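# Stand cat litter pouch upright mid-table with clip attached

## Task

Set the cat litter pouch upright near the centre of the table, one of its wide faces turned toward the robot arms, not touching or overlapping the litter pan or the scoop. The clip must finish attached to the pouch and holding onto it tightly. The pan must still be upright at the end. You must end the scene yourself with finished_scene.

## Robot and tools

Robot: two arms, left_arm and right_arm, each with a two-finger parallel gripper. Calibrated base places in the scene frame: left_arm at (-0.020, +0.243, 0) m with quat_wxyz (+1.000, 0, 0, 0); right_arm at (+0.045, -0.336, 0) m with quat_wxyz (+1.000, 0, 0, +0.012).

Frame: a single scene frame. The origin sits at table-top height, halfway between the nominal arm bases. +x runs out across the table, +z is up, and left_arm lies on the +y side (arm names do not match left/right in the pictures). On each gripper, the fingers extend along its own +z axis and close along its y axis. end_effector_position is the point between the finger pads, roughly 1 cm short of the tips. Printed hand positions may be somewhat wrong, more so at long reach.

Row format (shared by execute_actions and move): exactly 16 plain numbers, covering both arms even if only one moves. First left_arm: x, y, z (metres), qw, qx, qy, qz (w first), opening; then right_arm in the same 8-slot order. Position and quaternion are an absolute target pose for that gripper's end_effector_position and end_effector_quat_wxyz in the scene frame, not an offset. Opening runs from -1 (closed) to +1 (fully open, 0.094 m). To hold an orientation, repeat one fixed quaternion in every row instead of copying the drifting reported one. To park an arm, resend the exact pose it last reported when it came to rest, plus its desired opening, in every call. A command equal to the measured pose can relieve a press.

execute_actions(actions, cameras): actions is a list of actions; each action is a list of 1 to 15 rows, one row per 1/30 s step, the last row repeated to fill 15 steps (one action = 0.5 s). An empty list simply reports state and images. A target lying over 0.6 m from the gripper's current position along any of that gripper's own axes gets the action refused for both arms; a malformed action, or a first action failing that test against the latest reported state, rejects the whole call. cameras picks image sources: omitted, null or ["all"] gives all, [] gives none; unknown names void the call.

move(target, speed, blend, opening_speed, blocking, cameras): drives each gripper in a straight line from its current Hand target to the row's pose, turning the short way. target is one 16-number row or up to 15 rows differing only in pose (a waypoint path sharing a 10 s cap). speed: m/s, 0.002 to 0.5, default 0.25, turning capped at twice that in rad/s; one value or one per waypoint. blend: corner rounding radius in metres for waypoint lists, default 0. opening_speed: rate of the finger command on the -1..+1 scale per second, at least 0.2; without it the opening is sent at once. blocking=false returns after about 0.5 s while the move continues; execute_actions is then refused until wait or stop. A new move replaces a running one. Paths do not avoid obstacles or the other arm; faster moves lag, stray and hit harder, and targets set past a contact push harder. The result adds a move: line with the ending (done, off_target, moving, held, fault) and any limits (paced = pose clipped, held = steps withheld). done means at rest within 10 mm and 2 degrees; neither done nor off_target says anything about contact.

wait(seconds 0-10, cameras): lets time run with the last commands held; a running move carries on. stop(): brakes a running move; needs room when fast. zoom_image(camera cam_high or cam_low, region [x0,y0,x1,y1] pixels, top-left origin, max 504x504): closer look at that camera's latest image. read_manual(section "licences"): URDF licence text only. finished_scene(scene, check): must be called twice in separate replies; the first submits your check (per condition: what images and readings show, what they cannot, how it could still fail), the second ends the scene irreversibly and reports success.

Control behaviour: each step the commanded pose is clipped to within 100 mm and 20 degrees of the measured pose, then joints follow by damped IK, favouring position. One action may fall short; the Hand target line shows where the arm is actually sent next, so issue the remainder later. Resting error of about 1 cm in free air is normal. Tool commands lines give current gripper commands; a 0 is a real command, so resend the current value to leave a gripper unchanged.

Gripping: grip_measured uses the opening scale; empty it reads up to about 1.6 mm wide. On a hard part a full squeeze reads up to ~3 mm (0.064) under its width. Command about 0.11 below first-touch reading for full force (50-62 N per pad); release by commanding well above grip_measured.

Results also list Joint positions and Joint torques (joints 1-3 wrap at ±28 N m, include arm weight, so nonzero in free air). Cameras: cam_high then cam_low, 896x504 each.

Heat: holding loads, stretched poses or pushing at unreachable targets warm motors; MOTOR HOT at 75 °C, a fault folding that arm at 90 °C, collapse at 100 °C. A pose unreachable line means the clearance check blocked that arm; it does not guard gripper-against-gripper contact.

Avoid: dropping things, releasing moving objects, slamming, hard presses, arm-on-arm collisions (can fail the scene), anything leaving the table, tipping the pan, and any fault stop. Random small pushes on loose objects can occur. Faster, smoother, low-effort completion is better.

Each tool is called after "Request:" in YAML: its name, and indented under it one key for each argument.

## Session

Request:
execute_actions:
  actions: []

Scene clock: 0.00 s.
left_arm: end_effector_position=(+0.1670, +0.4592, +0.1695) grip_measured=+1.000 end_effector_quat_wxyz=(-0.234, +0.685, -0.486, -0.490) | right_arm: end_effector_position=(+0.1396, -0.1550, +0.1164) grip_measured=+1.000 end_effector_quat_wxyz=(+0.373, -0.231, +0.889, +0.133)
Joint positions: left_arm=[0.27 1.752 1.216 -1.516 -1.089 -1.931 0.094] | right_arm=[1.654 0.743 0.521 -0.887 0.697 1 0.094]
Joint velocities: left_arm=[-0.007 -0.017 0.012 0.022 -0.037 -0.066 0] | right_arm=[0.007 -0.022 -0.007 0.022 0.007 0.007 0]
Joint torques (N m): no reading
Motor temperatures (°C): left_arm=[30 33 35 31 29 30 28] | right_arm=[27 36 33 30 26 27 28]
Heat: left arm: 35 °C; right arm: 36 °C.
Hand target: left_arm +0.1682, +0.4608, +0.1738; -0.242, +0.684, -0.483, -0.490 | right_arm +0.1417, -0.1559, +0.1200; +0.380, -0.228, +0.887, +0.132
Tool commands: left_gripper/opening=+1.0 right_gripper/opening=+1.0

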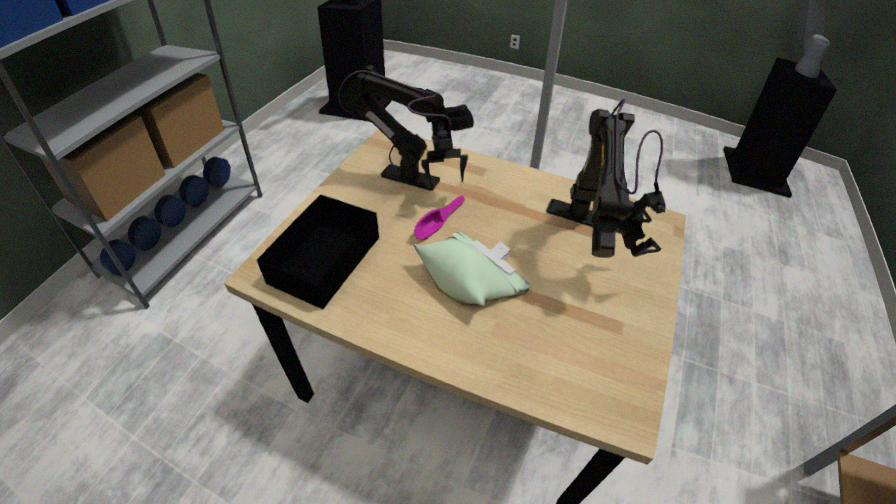

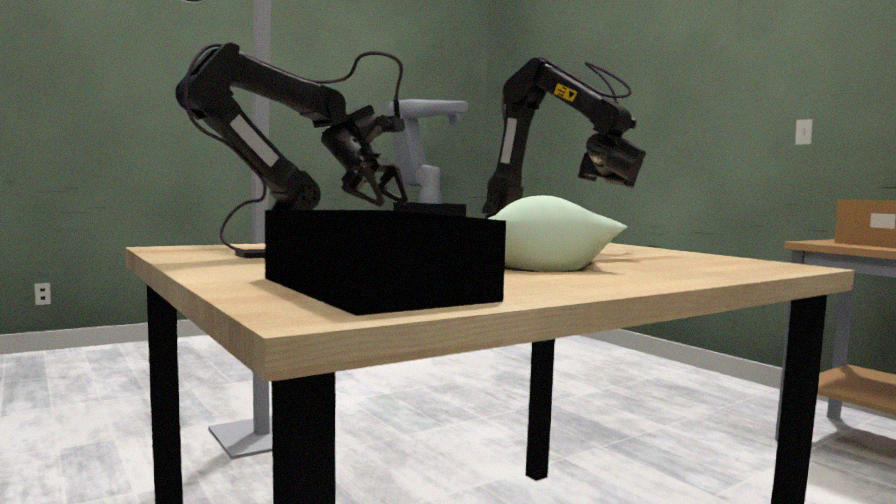

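Request:
zoom_image:
  camera: "cam_high"
  region: [380, 180, 580, 340]

Request:
zoom_image:
  camera: "cam_low"
  region: [440, 130, 700, 300]

Request:
zoom_image:
  camera: "cam_high"
  region: [220, 60, 720, 480]

Scaled by 2.520.

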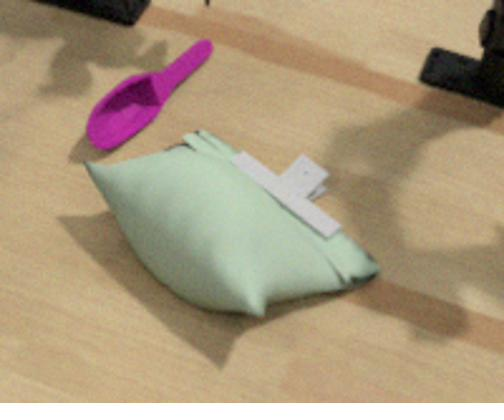

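Scaled by 1.938.

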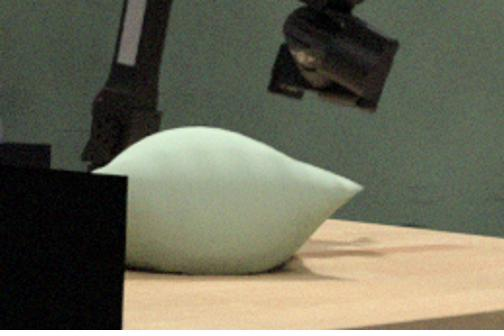

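Scaled by 1.008.

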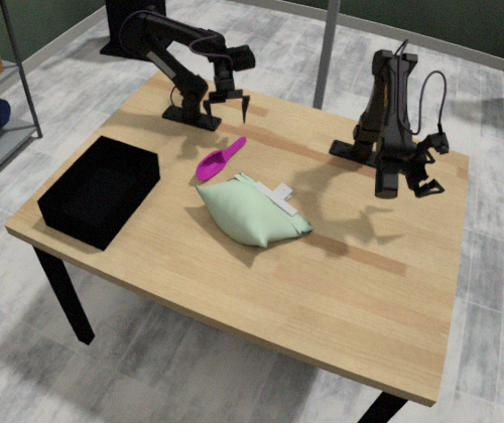

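Request:
zoom_image:
  camera: "cam_high"
  region: [340, 60, 500, 220]

Request:
zoom_image:
  camera: "cam_high"
  region: [530, 100, 690, 260]

Request:
zoom_image:
  camera: "cam_high"
  region: [400, 190, 540, 310]

Request:
zoom_image:
  camera: "cam_high"
  region: [220, 180, 400, 320]

Scaled by 3.150.

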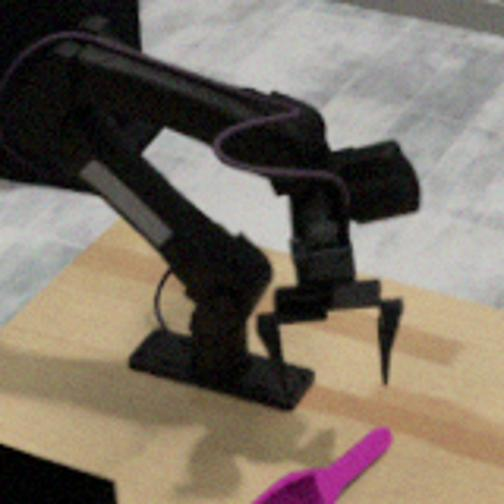

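Scaled by 3.150.

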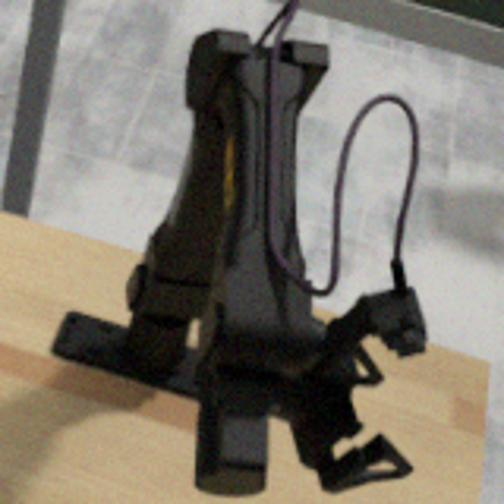

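Scaled by 3.600.

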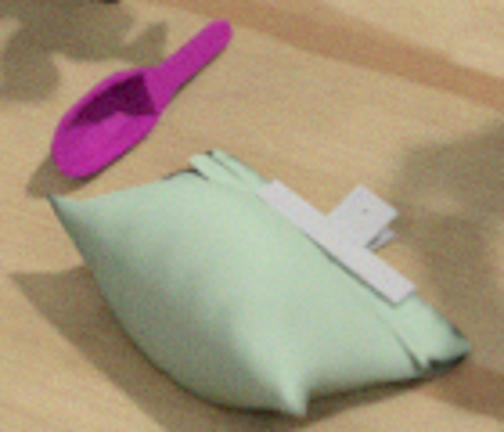

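Scaled by 2.800.

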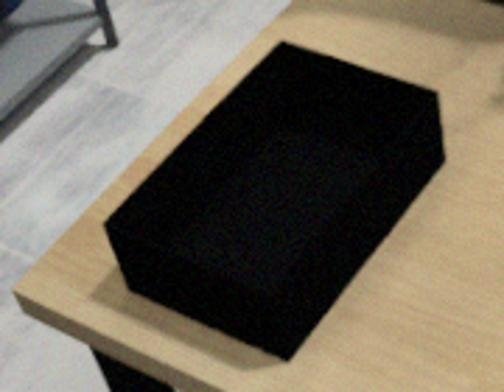

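Request:
zoom_image:
  camera: "cam_high"
  region: [560, 380, 700, 500]

Request:
zoom_image:
  camera: "cam_high"
  region: [600, 150, 720, 270]

Request:
zoom_image:
  camera: "cam_high"
  region: [210, 240, 330, 360]

Request:
zoom_image:
  camera: "cam_high"
  region: [340, 100, 460, 220]

Scaled by 3.600.

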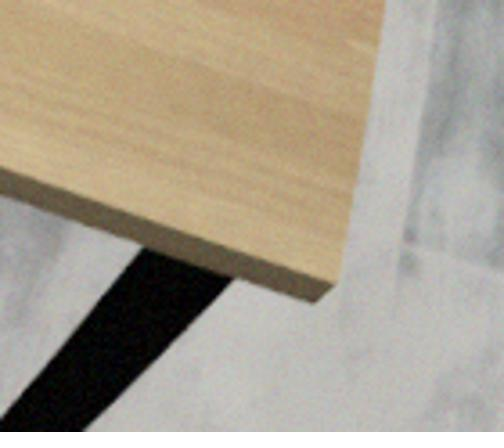

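Scaled by 4.200.

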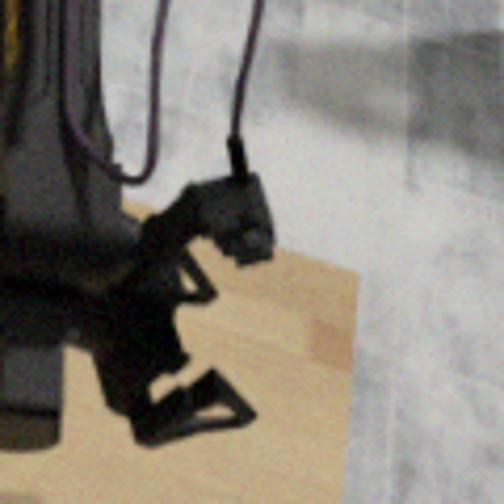

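Scaled by 4.200.

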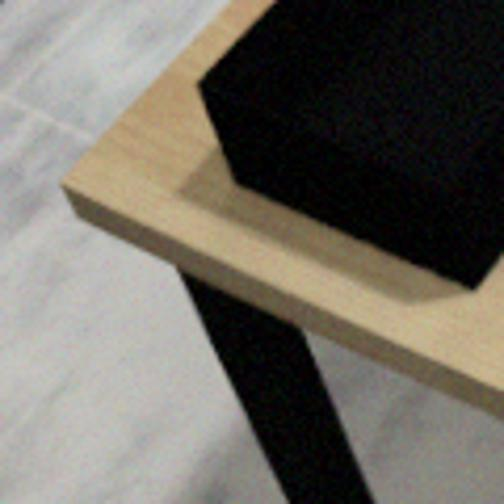

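Scaled by 4.200.

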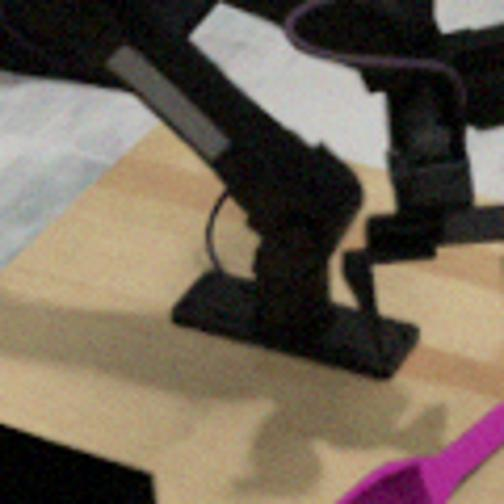

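Request:
zoom_image:
  camera: "cam_low"
  region: [480, 170, 650, 290]

Request:
zoom_image:
  camera: "cam_high"
  region: [440, 220, 540, 300]

Scaled by 2.965.

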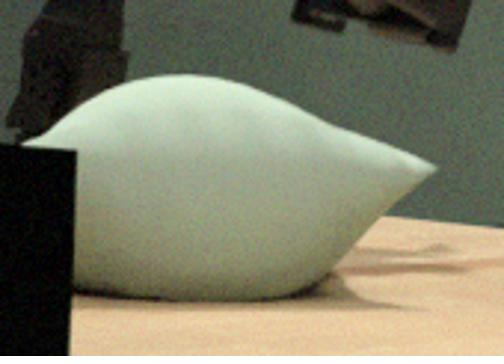

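Scaled by 5.040.

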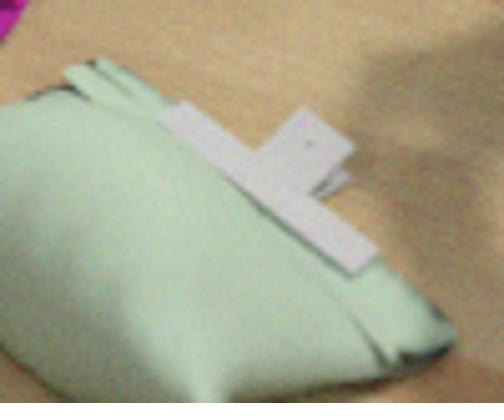

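Request:
move:
  target: [0.22, 0.215, 0.17, 0.2381, -0.4881, 0.7547, -0.3681, 0.1, 0.135, -0.133, 0.10, 0.0, 0.095, 0.9955, 0.0, 0.3]
  speed: 0.3

Scene clock: 20.70 s.
left_arm: end_effector_position=(+0.2183, +0.2135, +0.1715) grip_measured=+0.101 end_effector_quat_wxyz=(+0.220, -0.493, +0.756, -0.369) | right_arm: end_effector_position=(+0.1341, -0.1337, +0.0940) grip_measured=+0.302 end_effector_quat_wxyz=(+0.002, +0.092, +0.996, +0.002)
Joint positions: left_arm=[0.264 0.722 0.651 -0.753 0.536 -1.106 0.052] | right_arm=[1.129 1.38 0.999 -1.184 0.003 1.338 0.061]
Joint velocities: left_arm=[-0.012 -0.007 -0.027 0.051 0.022 0.007 0.001] | right_arm=[-0.002 0.002 0.007 0.051 0.007 -0.007 0.002]
Joint torques (N m): left_arm=[0.53 -0.09 6.3 1.68 0.31 0.14] | right_arm=[-0.58 -3.48 8.23 -0.01 0 0.01]
Motor temperatures (°C): left_arm=[30 34 37 31 29 30 28] | right_arm=[27 36 36 31 26 27 28]
Heat: left arm: 37 °C; right arm: 36 °C.
Hand target: left_arm +0.2182, +0.2135, +0.1698; +0.224, -0.488, +0.758, -0.371 | right_arm +0.1374, -0.1313, +0.0995; +0.004, +0.099, +0.995, +0.003
Off the commanded pose: left_arm 0.003 m, 2 deg | right_arm 0.006 m, 0 deg.
move: done

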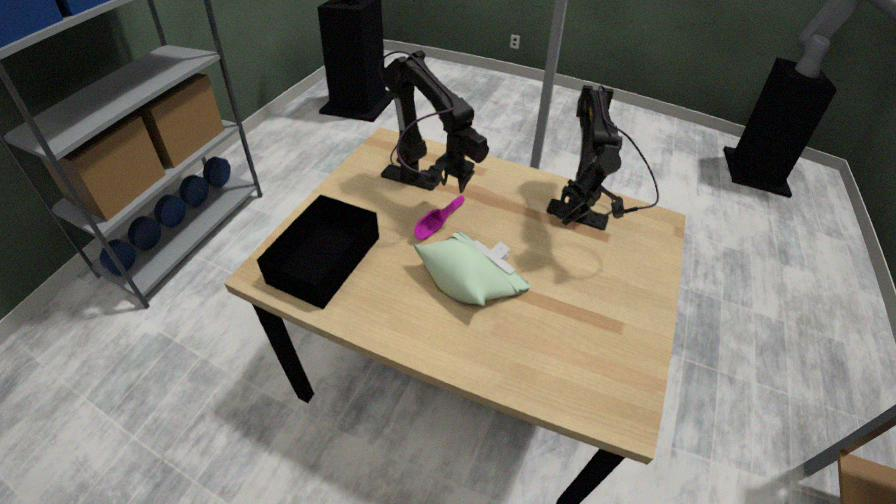

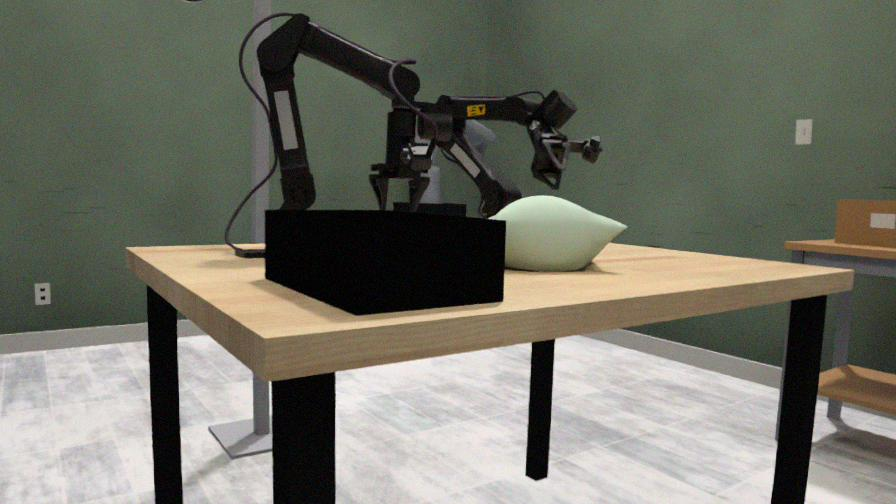

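Request:
zoom_image:
  camera: "cam_high"
  region: [400, 130, 560, 290]

Request:
zoom_image:
  camera: "cam_high"
  region: [480, 160, 640, 300]

Scaled by 3.150.

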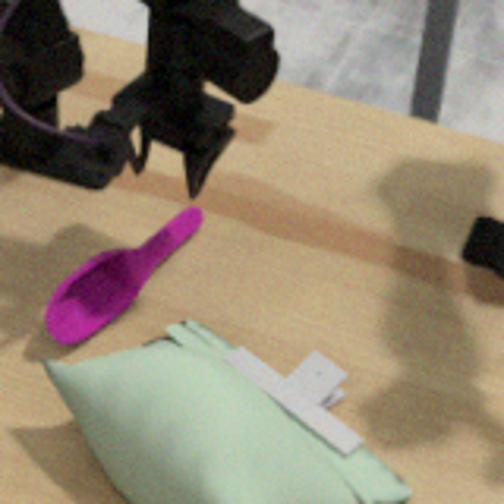

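Scaled by 3.150.

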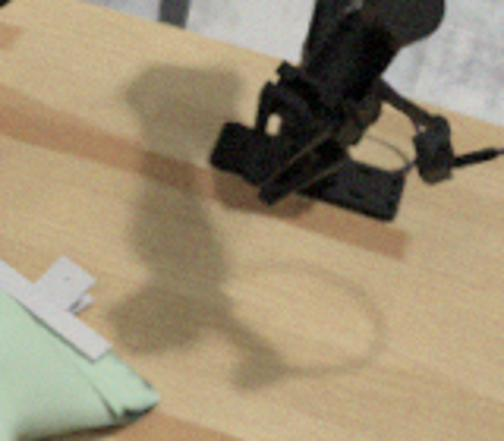

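Request:
move:
  target: [0.2183, 0.2135, 0.1715, 0.220, -0.493, 0.756, -0.369, 0.1, 0.138, -0.127, 0.022, 0.0, 0.095, 0.9955, 0.0, 0.3]
  speed: 0.12

Scene clock: 22.47 s.
left_arm: end_effector_position=(+0.2183, +0.2134, +0.1716) grip_measured=+0.101 end_effector_quat_wxyz=(+0.220, -0.494, +0.756, -0.369) | right_arm: end_effector_position=(+0.1382, -0.1220, +0.0270) grip_measured=+0.302 end_effector_quat_wxyz=(+0.001, +0.092, +0.996, +0.008)
Joint positions: left_arm=[0.264 0.722 0.651 -0.753 0.537 -1.108 0.052] | right_arm=[1.129 1.499 0.823 -0.88 -0.003 1.338 0.061]
Joint velocities: left_arm=[-0.022 -0.007 -0.012 -0.022 0.037 -0.022 0.001] | right_arm=[0.022 0.007 0.012 -0.007 0.037 -0.022 0]
Joint torques (N m): left_arm=[-0.02 0.43 7.34 1.63 0.23 -0.02] | right_arm=[-0.68 -4.31 4.21 0.24 -0.03 -0.03]
Motor temperatures (°C): left_arm=[30 34 37 31 29 30 28] | right_arm=[27 36 36 30 26 27 28]
Heat: left arm: 37 °C; right arm: 36 °C.
Hand target: left_arm +0.2183, +0.2135, +0.1715; +0.220, -0.493, +0.756, -0.369 | right_arm +0.1383, -0.1267, +0.0219; +0.000, +0.095, +0.995, +0.000
Off the commanded pose: left_arm 0.000 m, 0 deg | right_arm 0.007 m, 1 deg.
move: done

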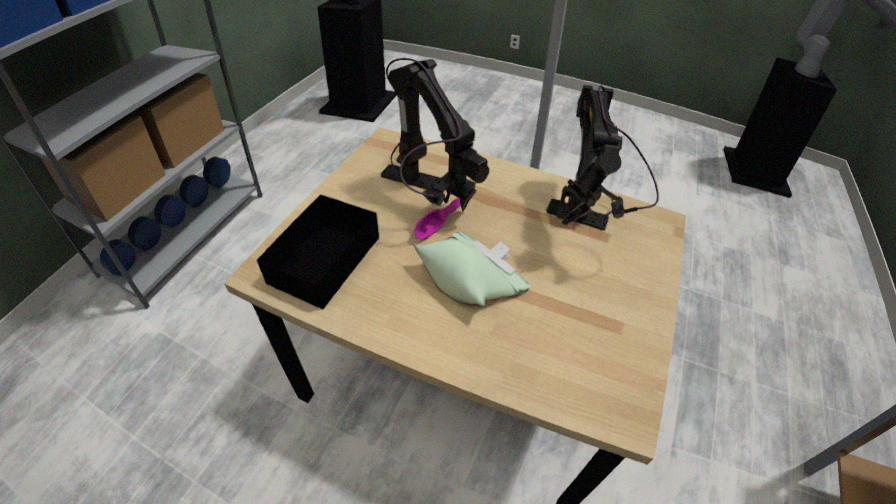

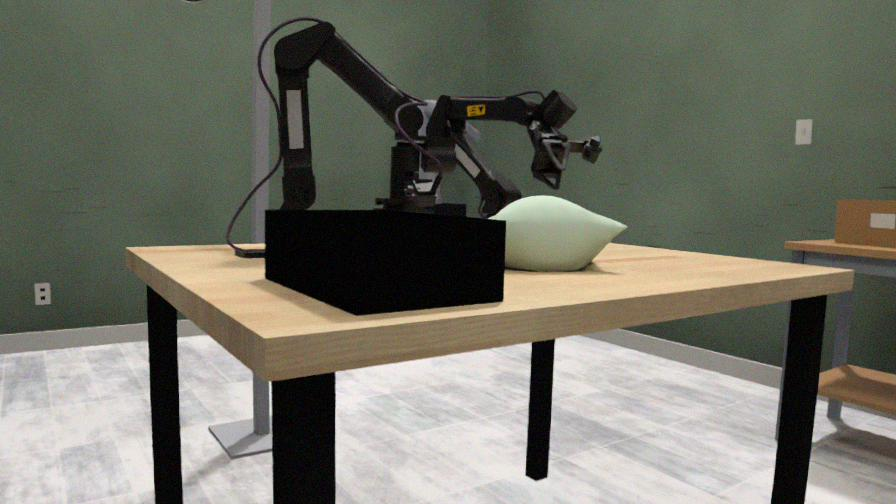

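Request:
zoom_image:
  camera: "cam_high"
  region: [400, 150, 500, 250]

Scaled by 5.040.

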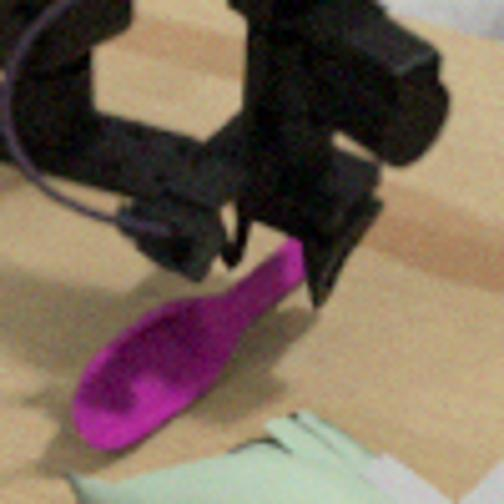

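Request:
move:
  target: [0.2183, 0.2135, 0.1715, 0.220, -0.493, 0.756, -0.369, 0.1, 0.1383, -0.126, 0.022, 0.0, 0.095, 0.9955, 0.0, -0.75]
  speed: 0.12
  opening_speed: 1.5
  cameras: []

Scene clock: 23.57 s.
left_arm: end_effector_position=(+0.2183, +0.2134, +0.1716) grip_measured=+0.101 end_effector_quat_wxyz=(+0.220, -0.494, +0.756, -0.369) | right_arm: end_effector_position=(+0.1384, -0.1211, +0.0271) grip_measured=-0.745 end_effector_quat_wxyz=(+0.001, +0.093, +0.996, +0.010)
Joint positions: left_arm=[0.264 0.722 0.651 -0.753 0.537 -1.108 0.052] | right_arm=[1.129 1.499 0.823 -0.876 -0.004 1.338 0.012]
Joint velocities: left_arm=[-0.012 0.017 -0.007 0.037 0.051 0.007 0.002] | right_arm=[-0.007 -0.002 0.017 -0.022 -0.037 -0.051 -0.003]
Joint torques (N m): left_arm=[0.23 0.65 7.04 1.58 0.2 0.01] | right_arm=[-0.61 -4.29 4.41 0.22 0 -0.04]
Motor temperatures (°C): left_arm=[30 34 37 32 29 30 28] | right_arm=[27 36 36 30 26 27 28]
Heat: left arm: 37 °C; right arm: 36 °C.
Hand target: left_arm +0.2183, +0.2135, +0.1715; +0.220, -0.493, +0.756, -0.369 | right_arm +0.1382, -0.1260, +0.0221; +0.000, +0.095, +0.995, +0.000
Off the commanded pose: left_arm 0.000 m, 0 deg | right_arm 0.007 m, 1 deg.
move: done
No camera images: "cameras" was empty.

Request:
wait:
  seconds: 0

Request:
zoom_image:
  camera: "cam_high"
  region: [400, 150, 500, 250]

Scene clock: 23.63 s.
left_arm: end_effector_position=(+0.2183, +0.2134, +0.1716) grip_measured=+0.101 end_effector_quat_wxyz=(+0.220, -0.494, +0.756, -0.369) | right_arm: end_effector_position=(+0.1384, -0.1211, +0.0271) grip_measured=-0.748 end_effector_quat_wxyz=(+0.001, +0.093, +0.996, +0.010)
Joint positions: left_arm=[0.264 0.722 0.651 -0.753 0.537 -1.108 0.052] | right_arm=[1.129 1.499 0.823 -0.876 -0.004 1.338 0.012]
Joint velocities: left_arm=[0.007 -0.007 -0.022 0.007 -0.022 0.037 0] | right_arm=[-0.007 -0.002 -0.012 0.007 -0.11 -0.007 -0.001]
Joint torques (N m): left_arm=[-0.2 0.5 7.15 1.61 0.23 0.06] | right_arm=[-0.44 -4.03 4.34 0.24 0.01 -0.05]
Motor temperatures (°C): left_arm=[30 34 37 32 29 30 28] | right_arm=[27 36 36 30 26 27 28]
Heat: left arm: 37 °C; right arm: 36 °C.
Hand target: left_arm +0.2183, +0.2135, +0.1715; +0.220, -0.493, +0.756, -0.369 | right_arm +0.1382, -0.1260, +0.0221; +0.000, +0.095, +0.995, +0.000
Tool commands: left_gripper/opening=+0.1 right_gripper/opening=-0.75
Off the commanded pose: left_arm 0.000 m, 0 deg | right_arm 0.007 m, 1 deg.

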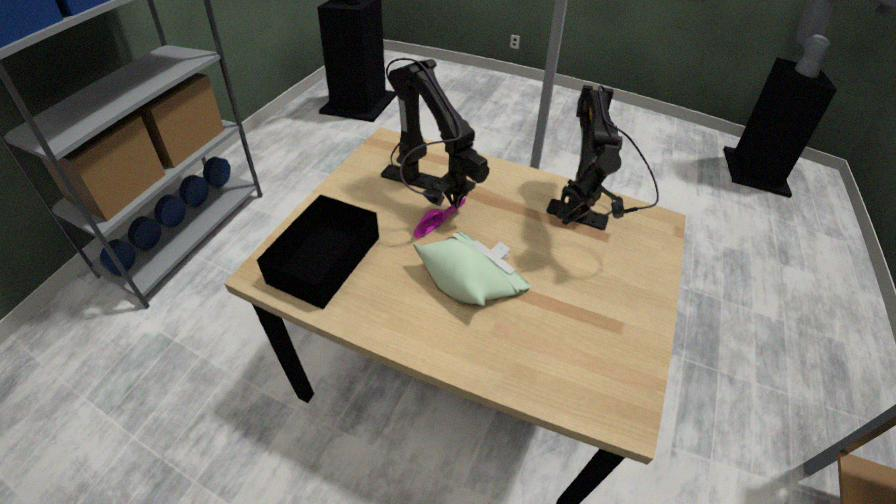

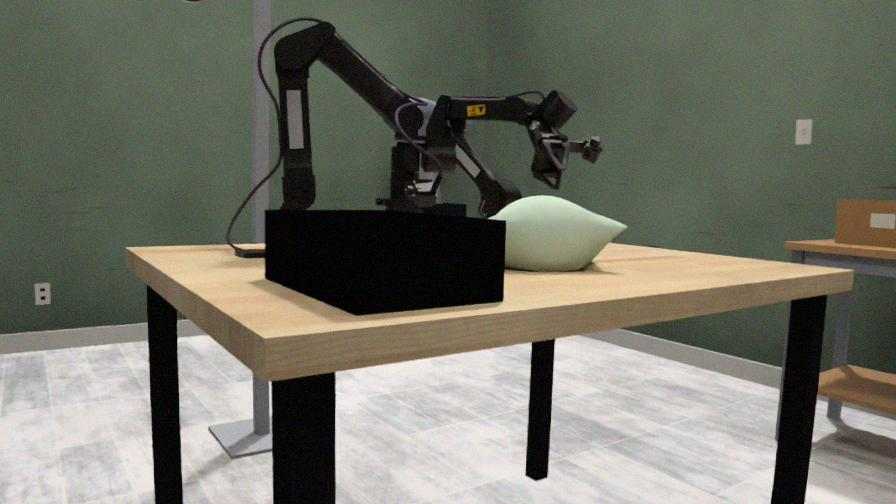

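Scaled by 5.040.

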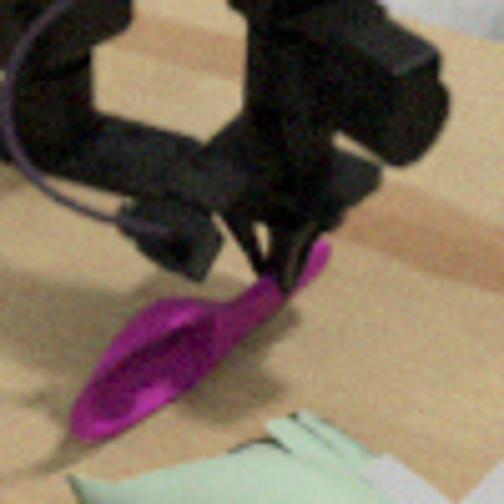

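Request:
move:
  target: [0.2183, 0.2135, 0.1715, 0.220, -0.493, 0.756, -0.369, 0.1, 0.1383, -0.126, 0.022, 0.0, 0.095, 0.9955, 0.0, -1.0]
  speed: 0.12
  opening_speed: 1.0

Request:
zoom_image:
  camera: "cam_high"
  region: [400, 150, 500, 250]

Scene clock: 24.53 s.
left_arm: end_effector_position=(+0.2183, +0.2134, +0.1716) grip_measured=+0.101 end_effector_quat_wxyz=(+0.220, -0.494, +0.756, -0.369) | right_arm: end_effector_position=(+0.1384, -0.1211, +0.0271) grip_measured=-0.751 end_effector_quat_wxyz=(+0.001, +0.093, +0.996, +0.010)
Joint positions: left_arm=[0.264 0.722 0.651 -0.753 0.537 -1.108 0.052] | right_arm=[1.129 1.499 0.823 -0.876 -0.004 1.338 0.012]
Joint velocities: left_arm=[-0.002 0.012 -0.012 -0.095 0.007 0.051 -0.001] | right_arm=[-0.002 -0.012 -0.007 0.066 -0.022 0.022 0]
Joint torques (N m): left_arm=[-0.1 0.51 7.28 1.62 0.2 0.07] | right_arm=[-0.5 -4 4.34 0.23 0 -0.03]
Motor temperatures (°C): left_arm=[30 34 37 32 29 30 28] | right_arm=[27 36 36 30 26 27 28]
Heat: left arm: 37 °C; right arm: 36 °C.
Hand target: left_arm +0.2183, +0.2135, +0.1715; +0.220, -0.493, +0.756, -0.369 | right_arm +0.1382, -0.1260, +0.0220; +0.000, +0.095, +0.995, +0.000
Off the commanded pose: left_arm 0.000 m, 0 deg | right_arm 0.007 m, 1 deg.
move: done

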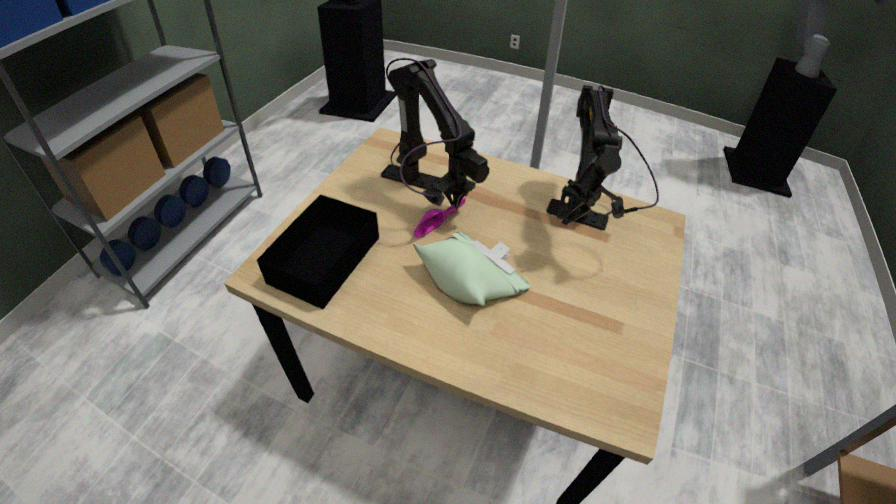

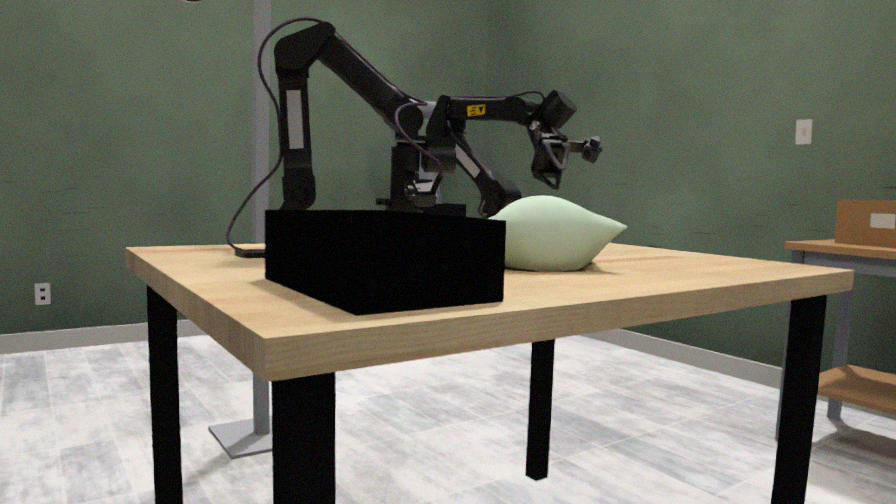

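Scaled by 5.040.

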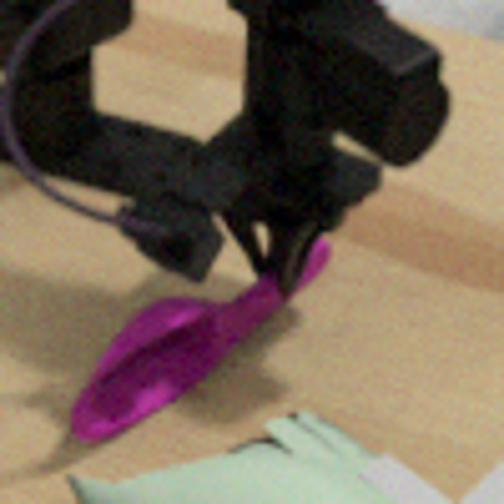

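Request:
move:
  target:
    - [0.2183, 0.2135, 0.1715, 0.220, -0.493, 0.756, -0.369, 0.1, 0.139, -0.13, 0.06, 0.0, 0.095, 0.9955, 0.0, -1.0]
    - [0.2183, 0.2135, 0.1715, 0.220, -0.493, 0.756, -0.369, 0.1, 0.142, -0.243, 0.06, 0.0, 0.095, 0.9955, 0.0, -1.0]
    - [0.2183, 0.2135, 0.1715, 0.220, -0.493, 0.756, -0.369, 0.1, 0.142, -0.243, 0.024, 0.0, 0.095, 0.9955, 0.0, -1.0]
  speed: [0.12, 0.2, 0.08]
  blend: 0.02

Request:
zoom_image:
  camera: "cam_high"
  region: [360, 150, 500, 270]

Scene clock: 26.80 s.
left_arm: end_effector_position=(+0.2183, +0.2134, +0.1716) grip_measured=+0.101 end_effector_quat_wxyz=(+0.220, -0.494, +0.756, -0.369) | right_arm: end_effector_position=(+0.1415, -0.2399, +0.0291) grip_measured=-0.751 end_effector_quat_wxyz=(+0.001, +0.094, +0.996, +0.007)
Joint positions: left_arm=[0.264 0.722 0.651 -0.753 0.537 -1.108 0.052] | right_arm=[0.741 1.063 0.534 -1.031 -0.008 0.954 0.012]
Joint velocities: left_arm=[-0.002 -0.017 0.002 0.007 -0.095 0.022 0] | right_arm=[-0.007 -0.007 0.007 -0.007 -0.022 0.022 0]
Joint torques (N m): left_arm=[0.14 0.47 7.19 1.6 0.24 0.02] | right_arm=[-0.87 -1.18 4.51 0.29 0.05 -0.12]
Motor temperatures (°C): left_arm=[30 33 37 32 29 30 28] | right_arm=[27 36 36 30 26 27 28]
Heat: left arm: 37 °C; right arm: 36 °C.
Hand target: left_arm +0.2183, +0.2135, +0.1715; +0.220, -0.493, +0.756, -0.369 | right_arm +0.1422, -0.2437, +0.0248; +0.004, +0.095, +0.995, +0.001
Off the commanded pose: left_arm 0.000 m, 0 deg | right_arm 0.006 m, 1 deg.
move: done; blend cut to 0.019 m at target 1, 0.018 m at target 2

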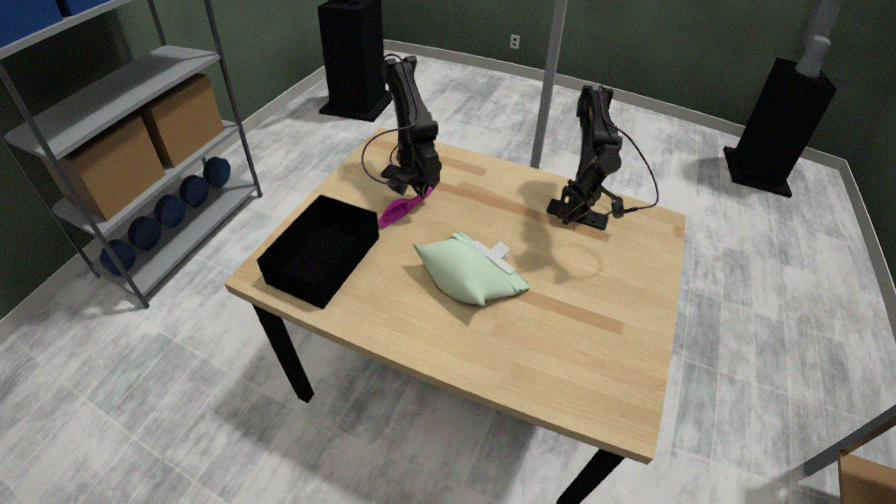

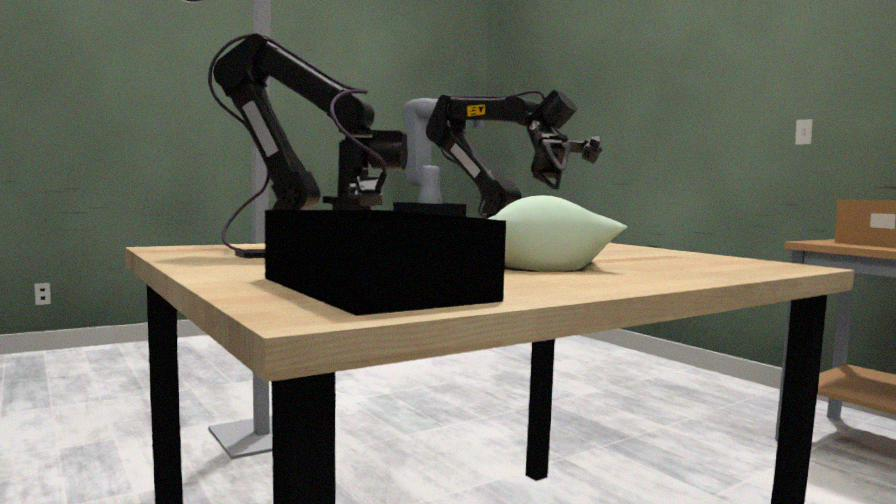

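Scaled by 3.600.

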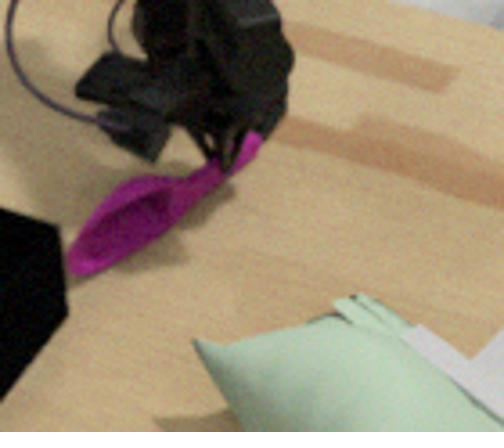

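Request:
move:
  target: [0.2183, 0.2135, 0.1715, 0.220, -0.493, 0.756, -0.369, 0.1, 0.1422, -0.2437, 0.0248, 0.0, 0.095, 0.9955, 0.0, 0.0]
  speed: 0.1
  opening_speed: 1.0

Request:
zoom_image:
  camera: "cam_high"
  region: [360, 150, 500, 270]

Scene clock: 28.30 s.
left_arm: end_effector_position=(+0.2183, +0.2134, +0.1716) grip_measured=+0.101 end_effector_quat_wxyz=(+0.220, -0.494, +0.756, -0.369) | right_arm: end_effector_position=(+0.1417, -0.2408, +0.0282) grip_measured=-0.002 end_effector_quat_wxyz=(-0.001, +0.094, +0.996, +0.004)
Joint positions: left_arm=[0.264 0.722 0.651 -0.753 0.537 -1.108 0.052] | right_arm=[0.735 1.071 0.534 -1.03 -0.008 0.947 0.047]
Joint velocities: left_arm=[0.002 -0.012 -0.012 -0.007 0.022 -0.007 0] | right_arm=[-0.002 -0.012 -0.012 0.022 -0.037 0.037 -0.001]
Joint torques (N m): left_arm=[0.09 0.38 7.47 1.56 0.18 0.04] | right_arm=[-0.9 -1.03 4.83 0.25 0.03 -0.07]
Motor temperatures (°C): left_arm=[30 33 37 32 29 30 28] | right_arm=[27 36 36 30 26 27 28]
Heat: left arm: 37 °C; right arm: 36 °C.
Hand target: left_arm +0.2183, +0.2135, +0.1715; +0.220, -0.493, +0.756, -0.369 | right_arm +0.1422, -0.2437, +0.0249; +0.000, +0.095, +0.995, +0.000
Off the commanded pose: left_arm 0.000 m, 0 deg | right_arm 0.005 m, 1 deg.
move: done

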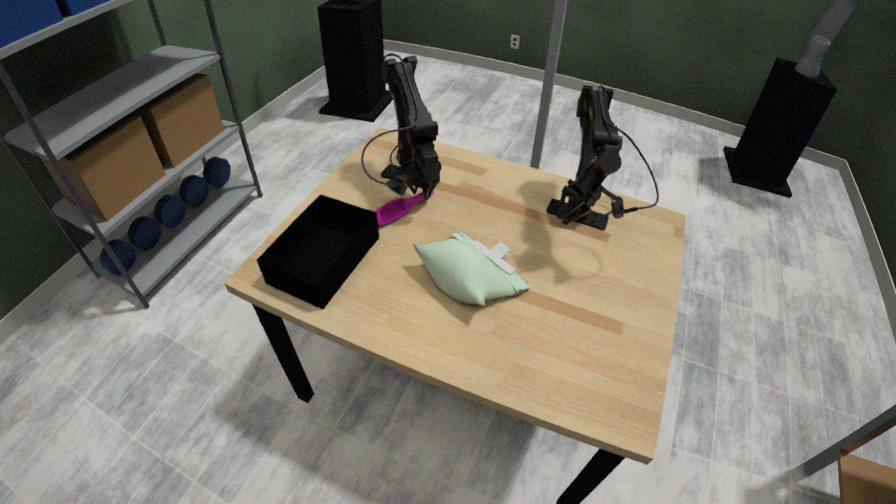

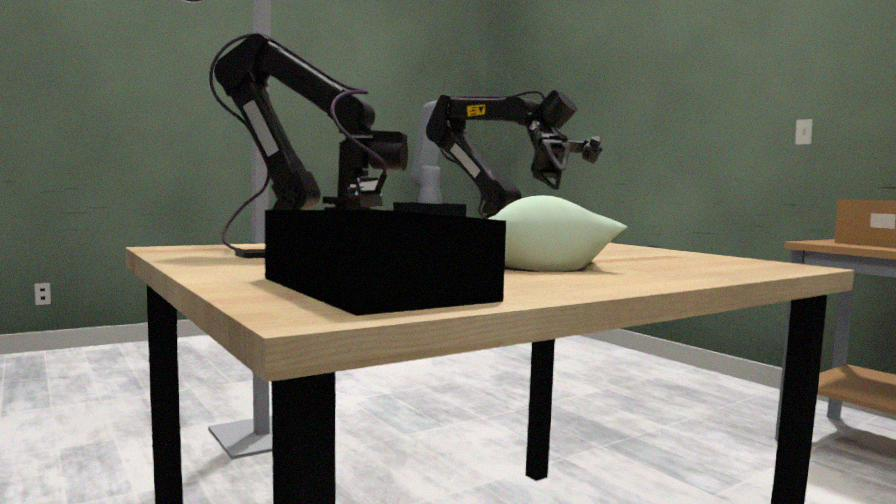

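Scaled by 3.600.

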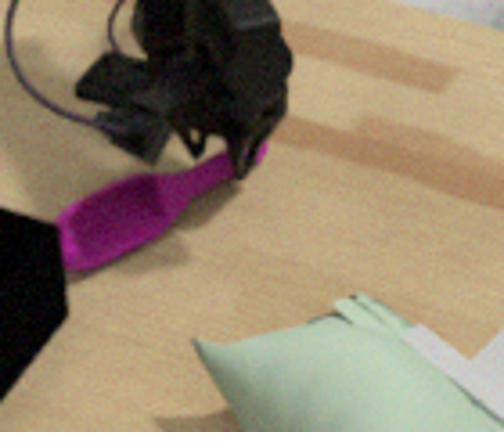

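Request:
move:
  target:
    - [0.2964, 0.1762, 0.075, 0.2798, -0.4655, 0.7195, -0.4324, 1.0, 0.142, -0.242, 0.16, 0.0, 0.095, 0.9955, 0.0, 0.0]
  speed: 0.2

Request:
zoom_image:
  camera: "cam_high"
  region: [440, 190, 580, 310]

Scene clock: 33.00 s.
left_arm: end_effector_position=(+0.2976, +0.1766, +0.0777) grip_measured=+0.999 end_effector_quat_wxyz=(+0.280, -0.462, +0.721, -0.433) | right_arm: end_effector_position=(+0.1410, -0.2414, +0.1545) grip_measured=-0.002 end_effector_quat_wxyz=(-0.001, +0.094, +0.996, +0.005)
Joint positions: left_arm=[-0.01 1.206 0.232 0.449 0.366 -1.362 0.094] | right_arm=[0.735 1.045 1.029 -1.549 -0.008 0.947 0.047]
Joint velocities: left_arm=[0.002 0.012 0.007 0.007 -0.066 -0.037 0] | right_arm=[-0.007 0.007 -0.002 -0.007 -0.007 -0.007 -0.001]
Joint torques (N m): left_arm=[-0.65 -1.77 5.2 1.99 0 0.09] | right_arm=[-0.03 -1.36 7.2 0.08 0.06 -0.02]
Motor temperatures (°C): left_arm=[30 33 37 33 29 30 28] | right_arm=[27 36 36 30 26 27 28]
Heat: left arm: 37 °C; right arm: 36 °C.
Hand target: left_arm +0.2949, +0.1762, +0.0728; +0.279, -0.463, +0.724, -0.429 | right_arm +0.1418, -0.2422, +0.1592; +0.005, +0.095, +0.995, +0.006
Off the commanded pose: left_arm 0.003 m, 0 deg | right_arm 0.006 m, 1 deg.
joint sent to its limit (right arm) — joint 4 (wrist pitch), lower limit. The joint targets still meet the commanded pose.
move: done

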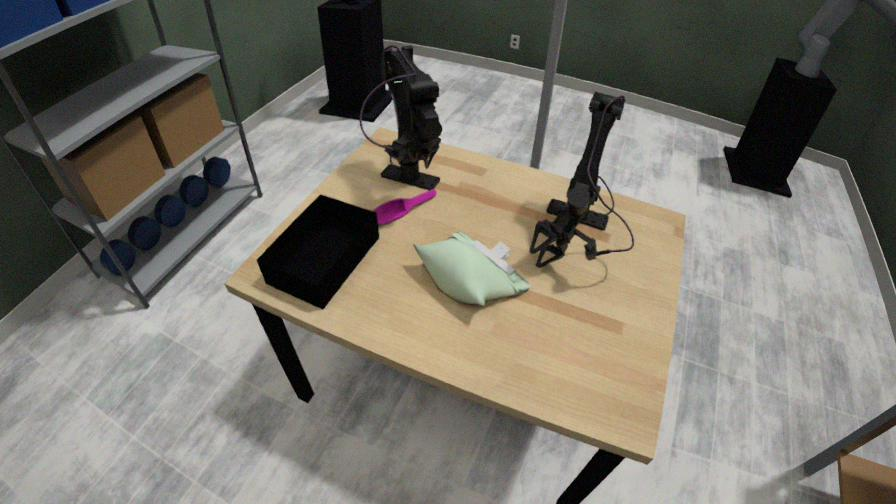

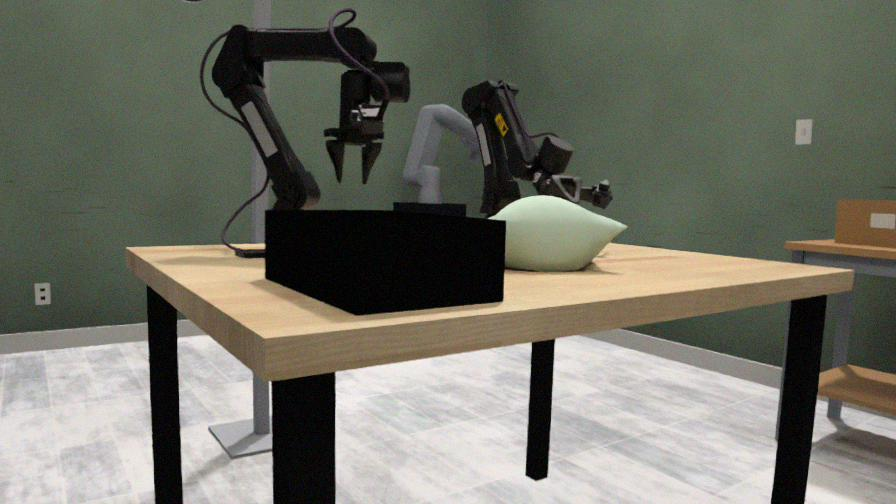

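Scaled by 3.600.

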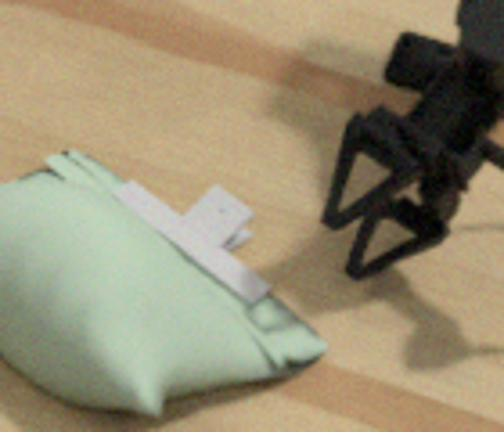

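Request:
move:
  target:
    - [0.2960, 0.1715, 0.055, 0.2798, -0.4655, 0.7195, -0.4324, 1.0, 0.1410, -0.2414, 0.1545, -0.001, 0.094, 0.996, 0.005, 0.0]
    - [0.3300, 0.1562, 0.055, 0.2798, -0.4655, 0.7195, -0.4324, 1.0, 0.1410, -0.2414, 0.1545, -0.001, 0.094, 0.996, 0.005, 0.0]
  speed: 0.1

Request:
zoom_image:
  camera: "cam_high"
  region: [440, 190, 580, 310]

Scene clock: 34.97 s.
left_arm: end_effector_position=(+0.3223, +0.1571, +0.0493) grip_measured=+0.999 end_effector_quat_wxyz=(+0.271, -0.469, +0.723, -0.429) | right_arm: end_effector_position=(+0.1407, -0.2412, +0.1545) grip_measured=-0.002 end_effector_quat_wxyz=(-0.002, +0.094, +0.996, +0.005)
Joint positions: left_arm=[-0.106 1.503 0.274 0.698 0.282 -1.42 0.094] | right_arm=[0.735 1.045 1.029 -1.549 -0.01 0.947 0.047]
Joint velocities: left_arm=[0.007 0.017 -0.012 0.022 0.037 -0.022 -0.001] | right_arm=[0.012 -0.007 0.007 0.007 0.037 -0.022 0]
Joint torques (N m): left_arm=[-0.44 -3.19 7.05 2.02 -0.01 0.06] | right_arm=[-0.12 -1.22 5.72 0.16 -0.03 -0.01]
Motor temperatures (°C): left_arm=[30 33 37 33 29 30 28] | right_arm=[27 36 36 30 26 27 28]
Heat: left arm: 37 °C; right arm: 36 °C.
Hand target: left_arm +0.3291, +0.1563, +0.0544; +0.280, -0.465, +0.720, -0.431 | right_arm +0.1410, -0.2414, +0.1545; -0.001, +0.094, +0.996, +0.005
Off the commanded pose: left_arm 0.010 m, 1 deg | right_arm 0.000 m, 0 deg.
move: done

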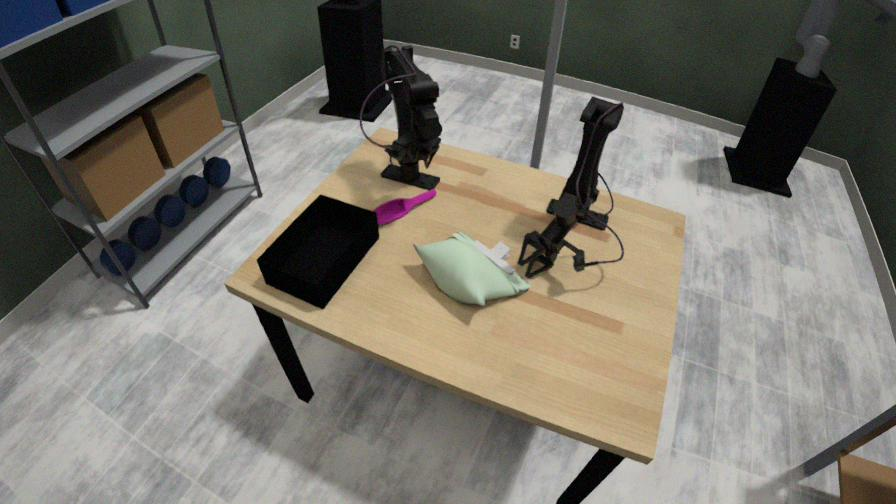

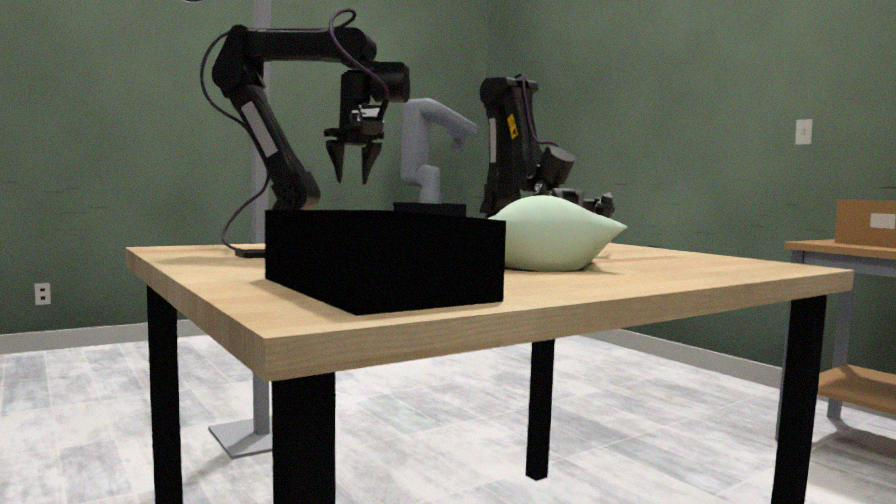

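Scaled by 3.600.

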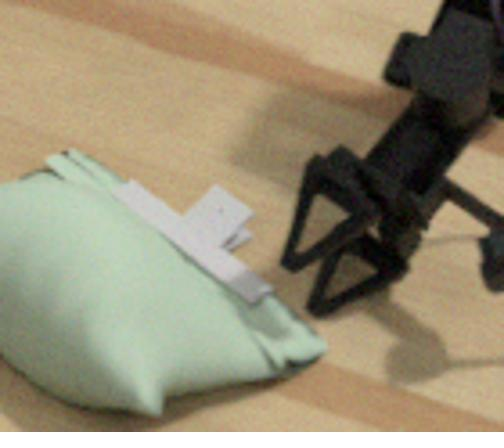

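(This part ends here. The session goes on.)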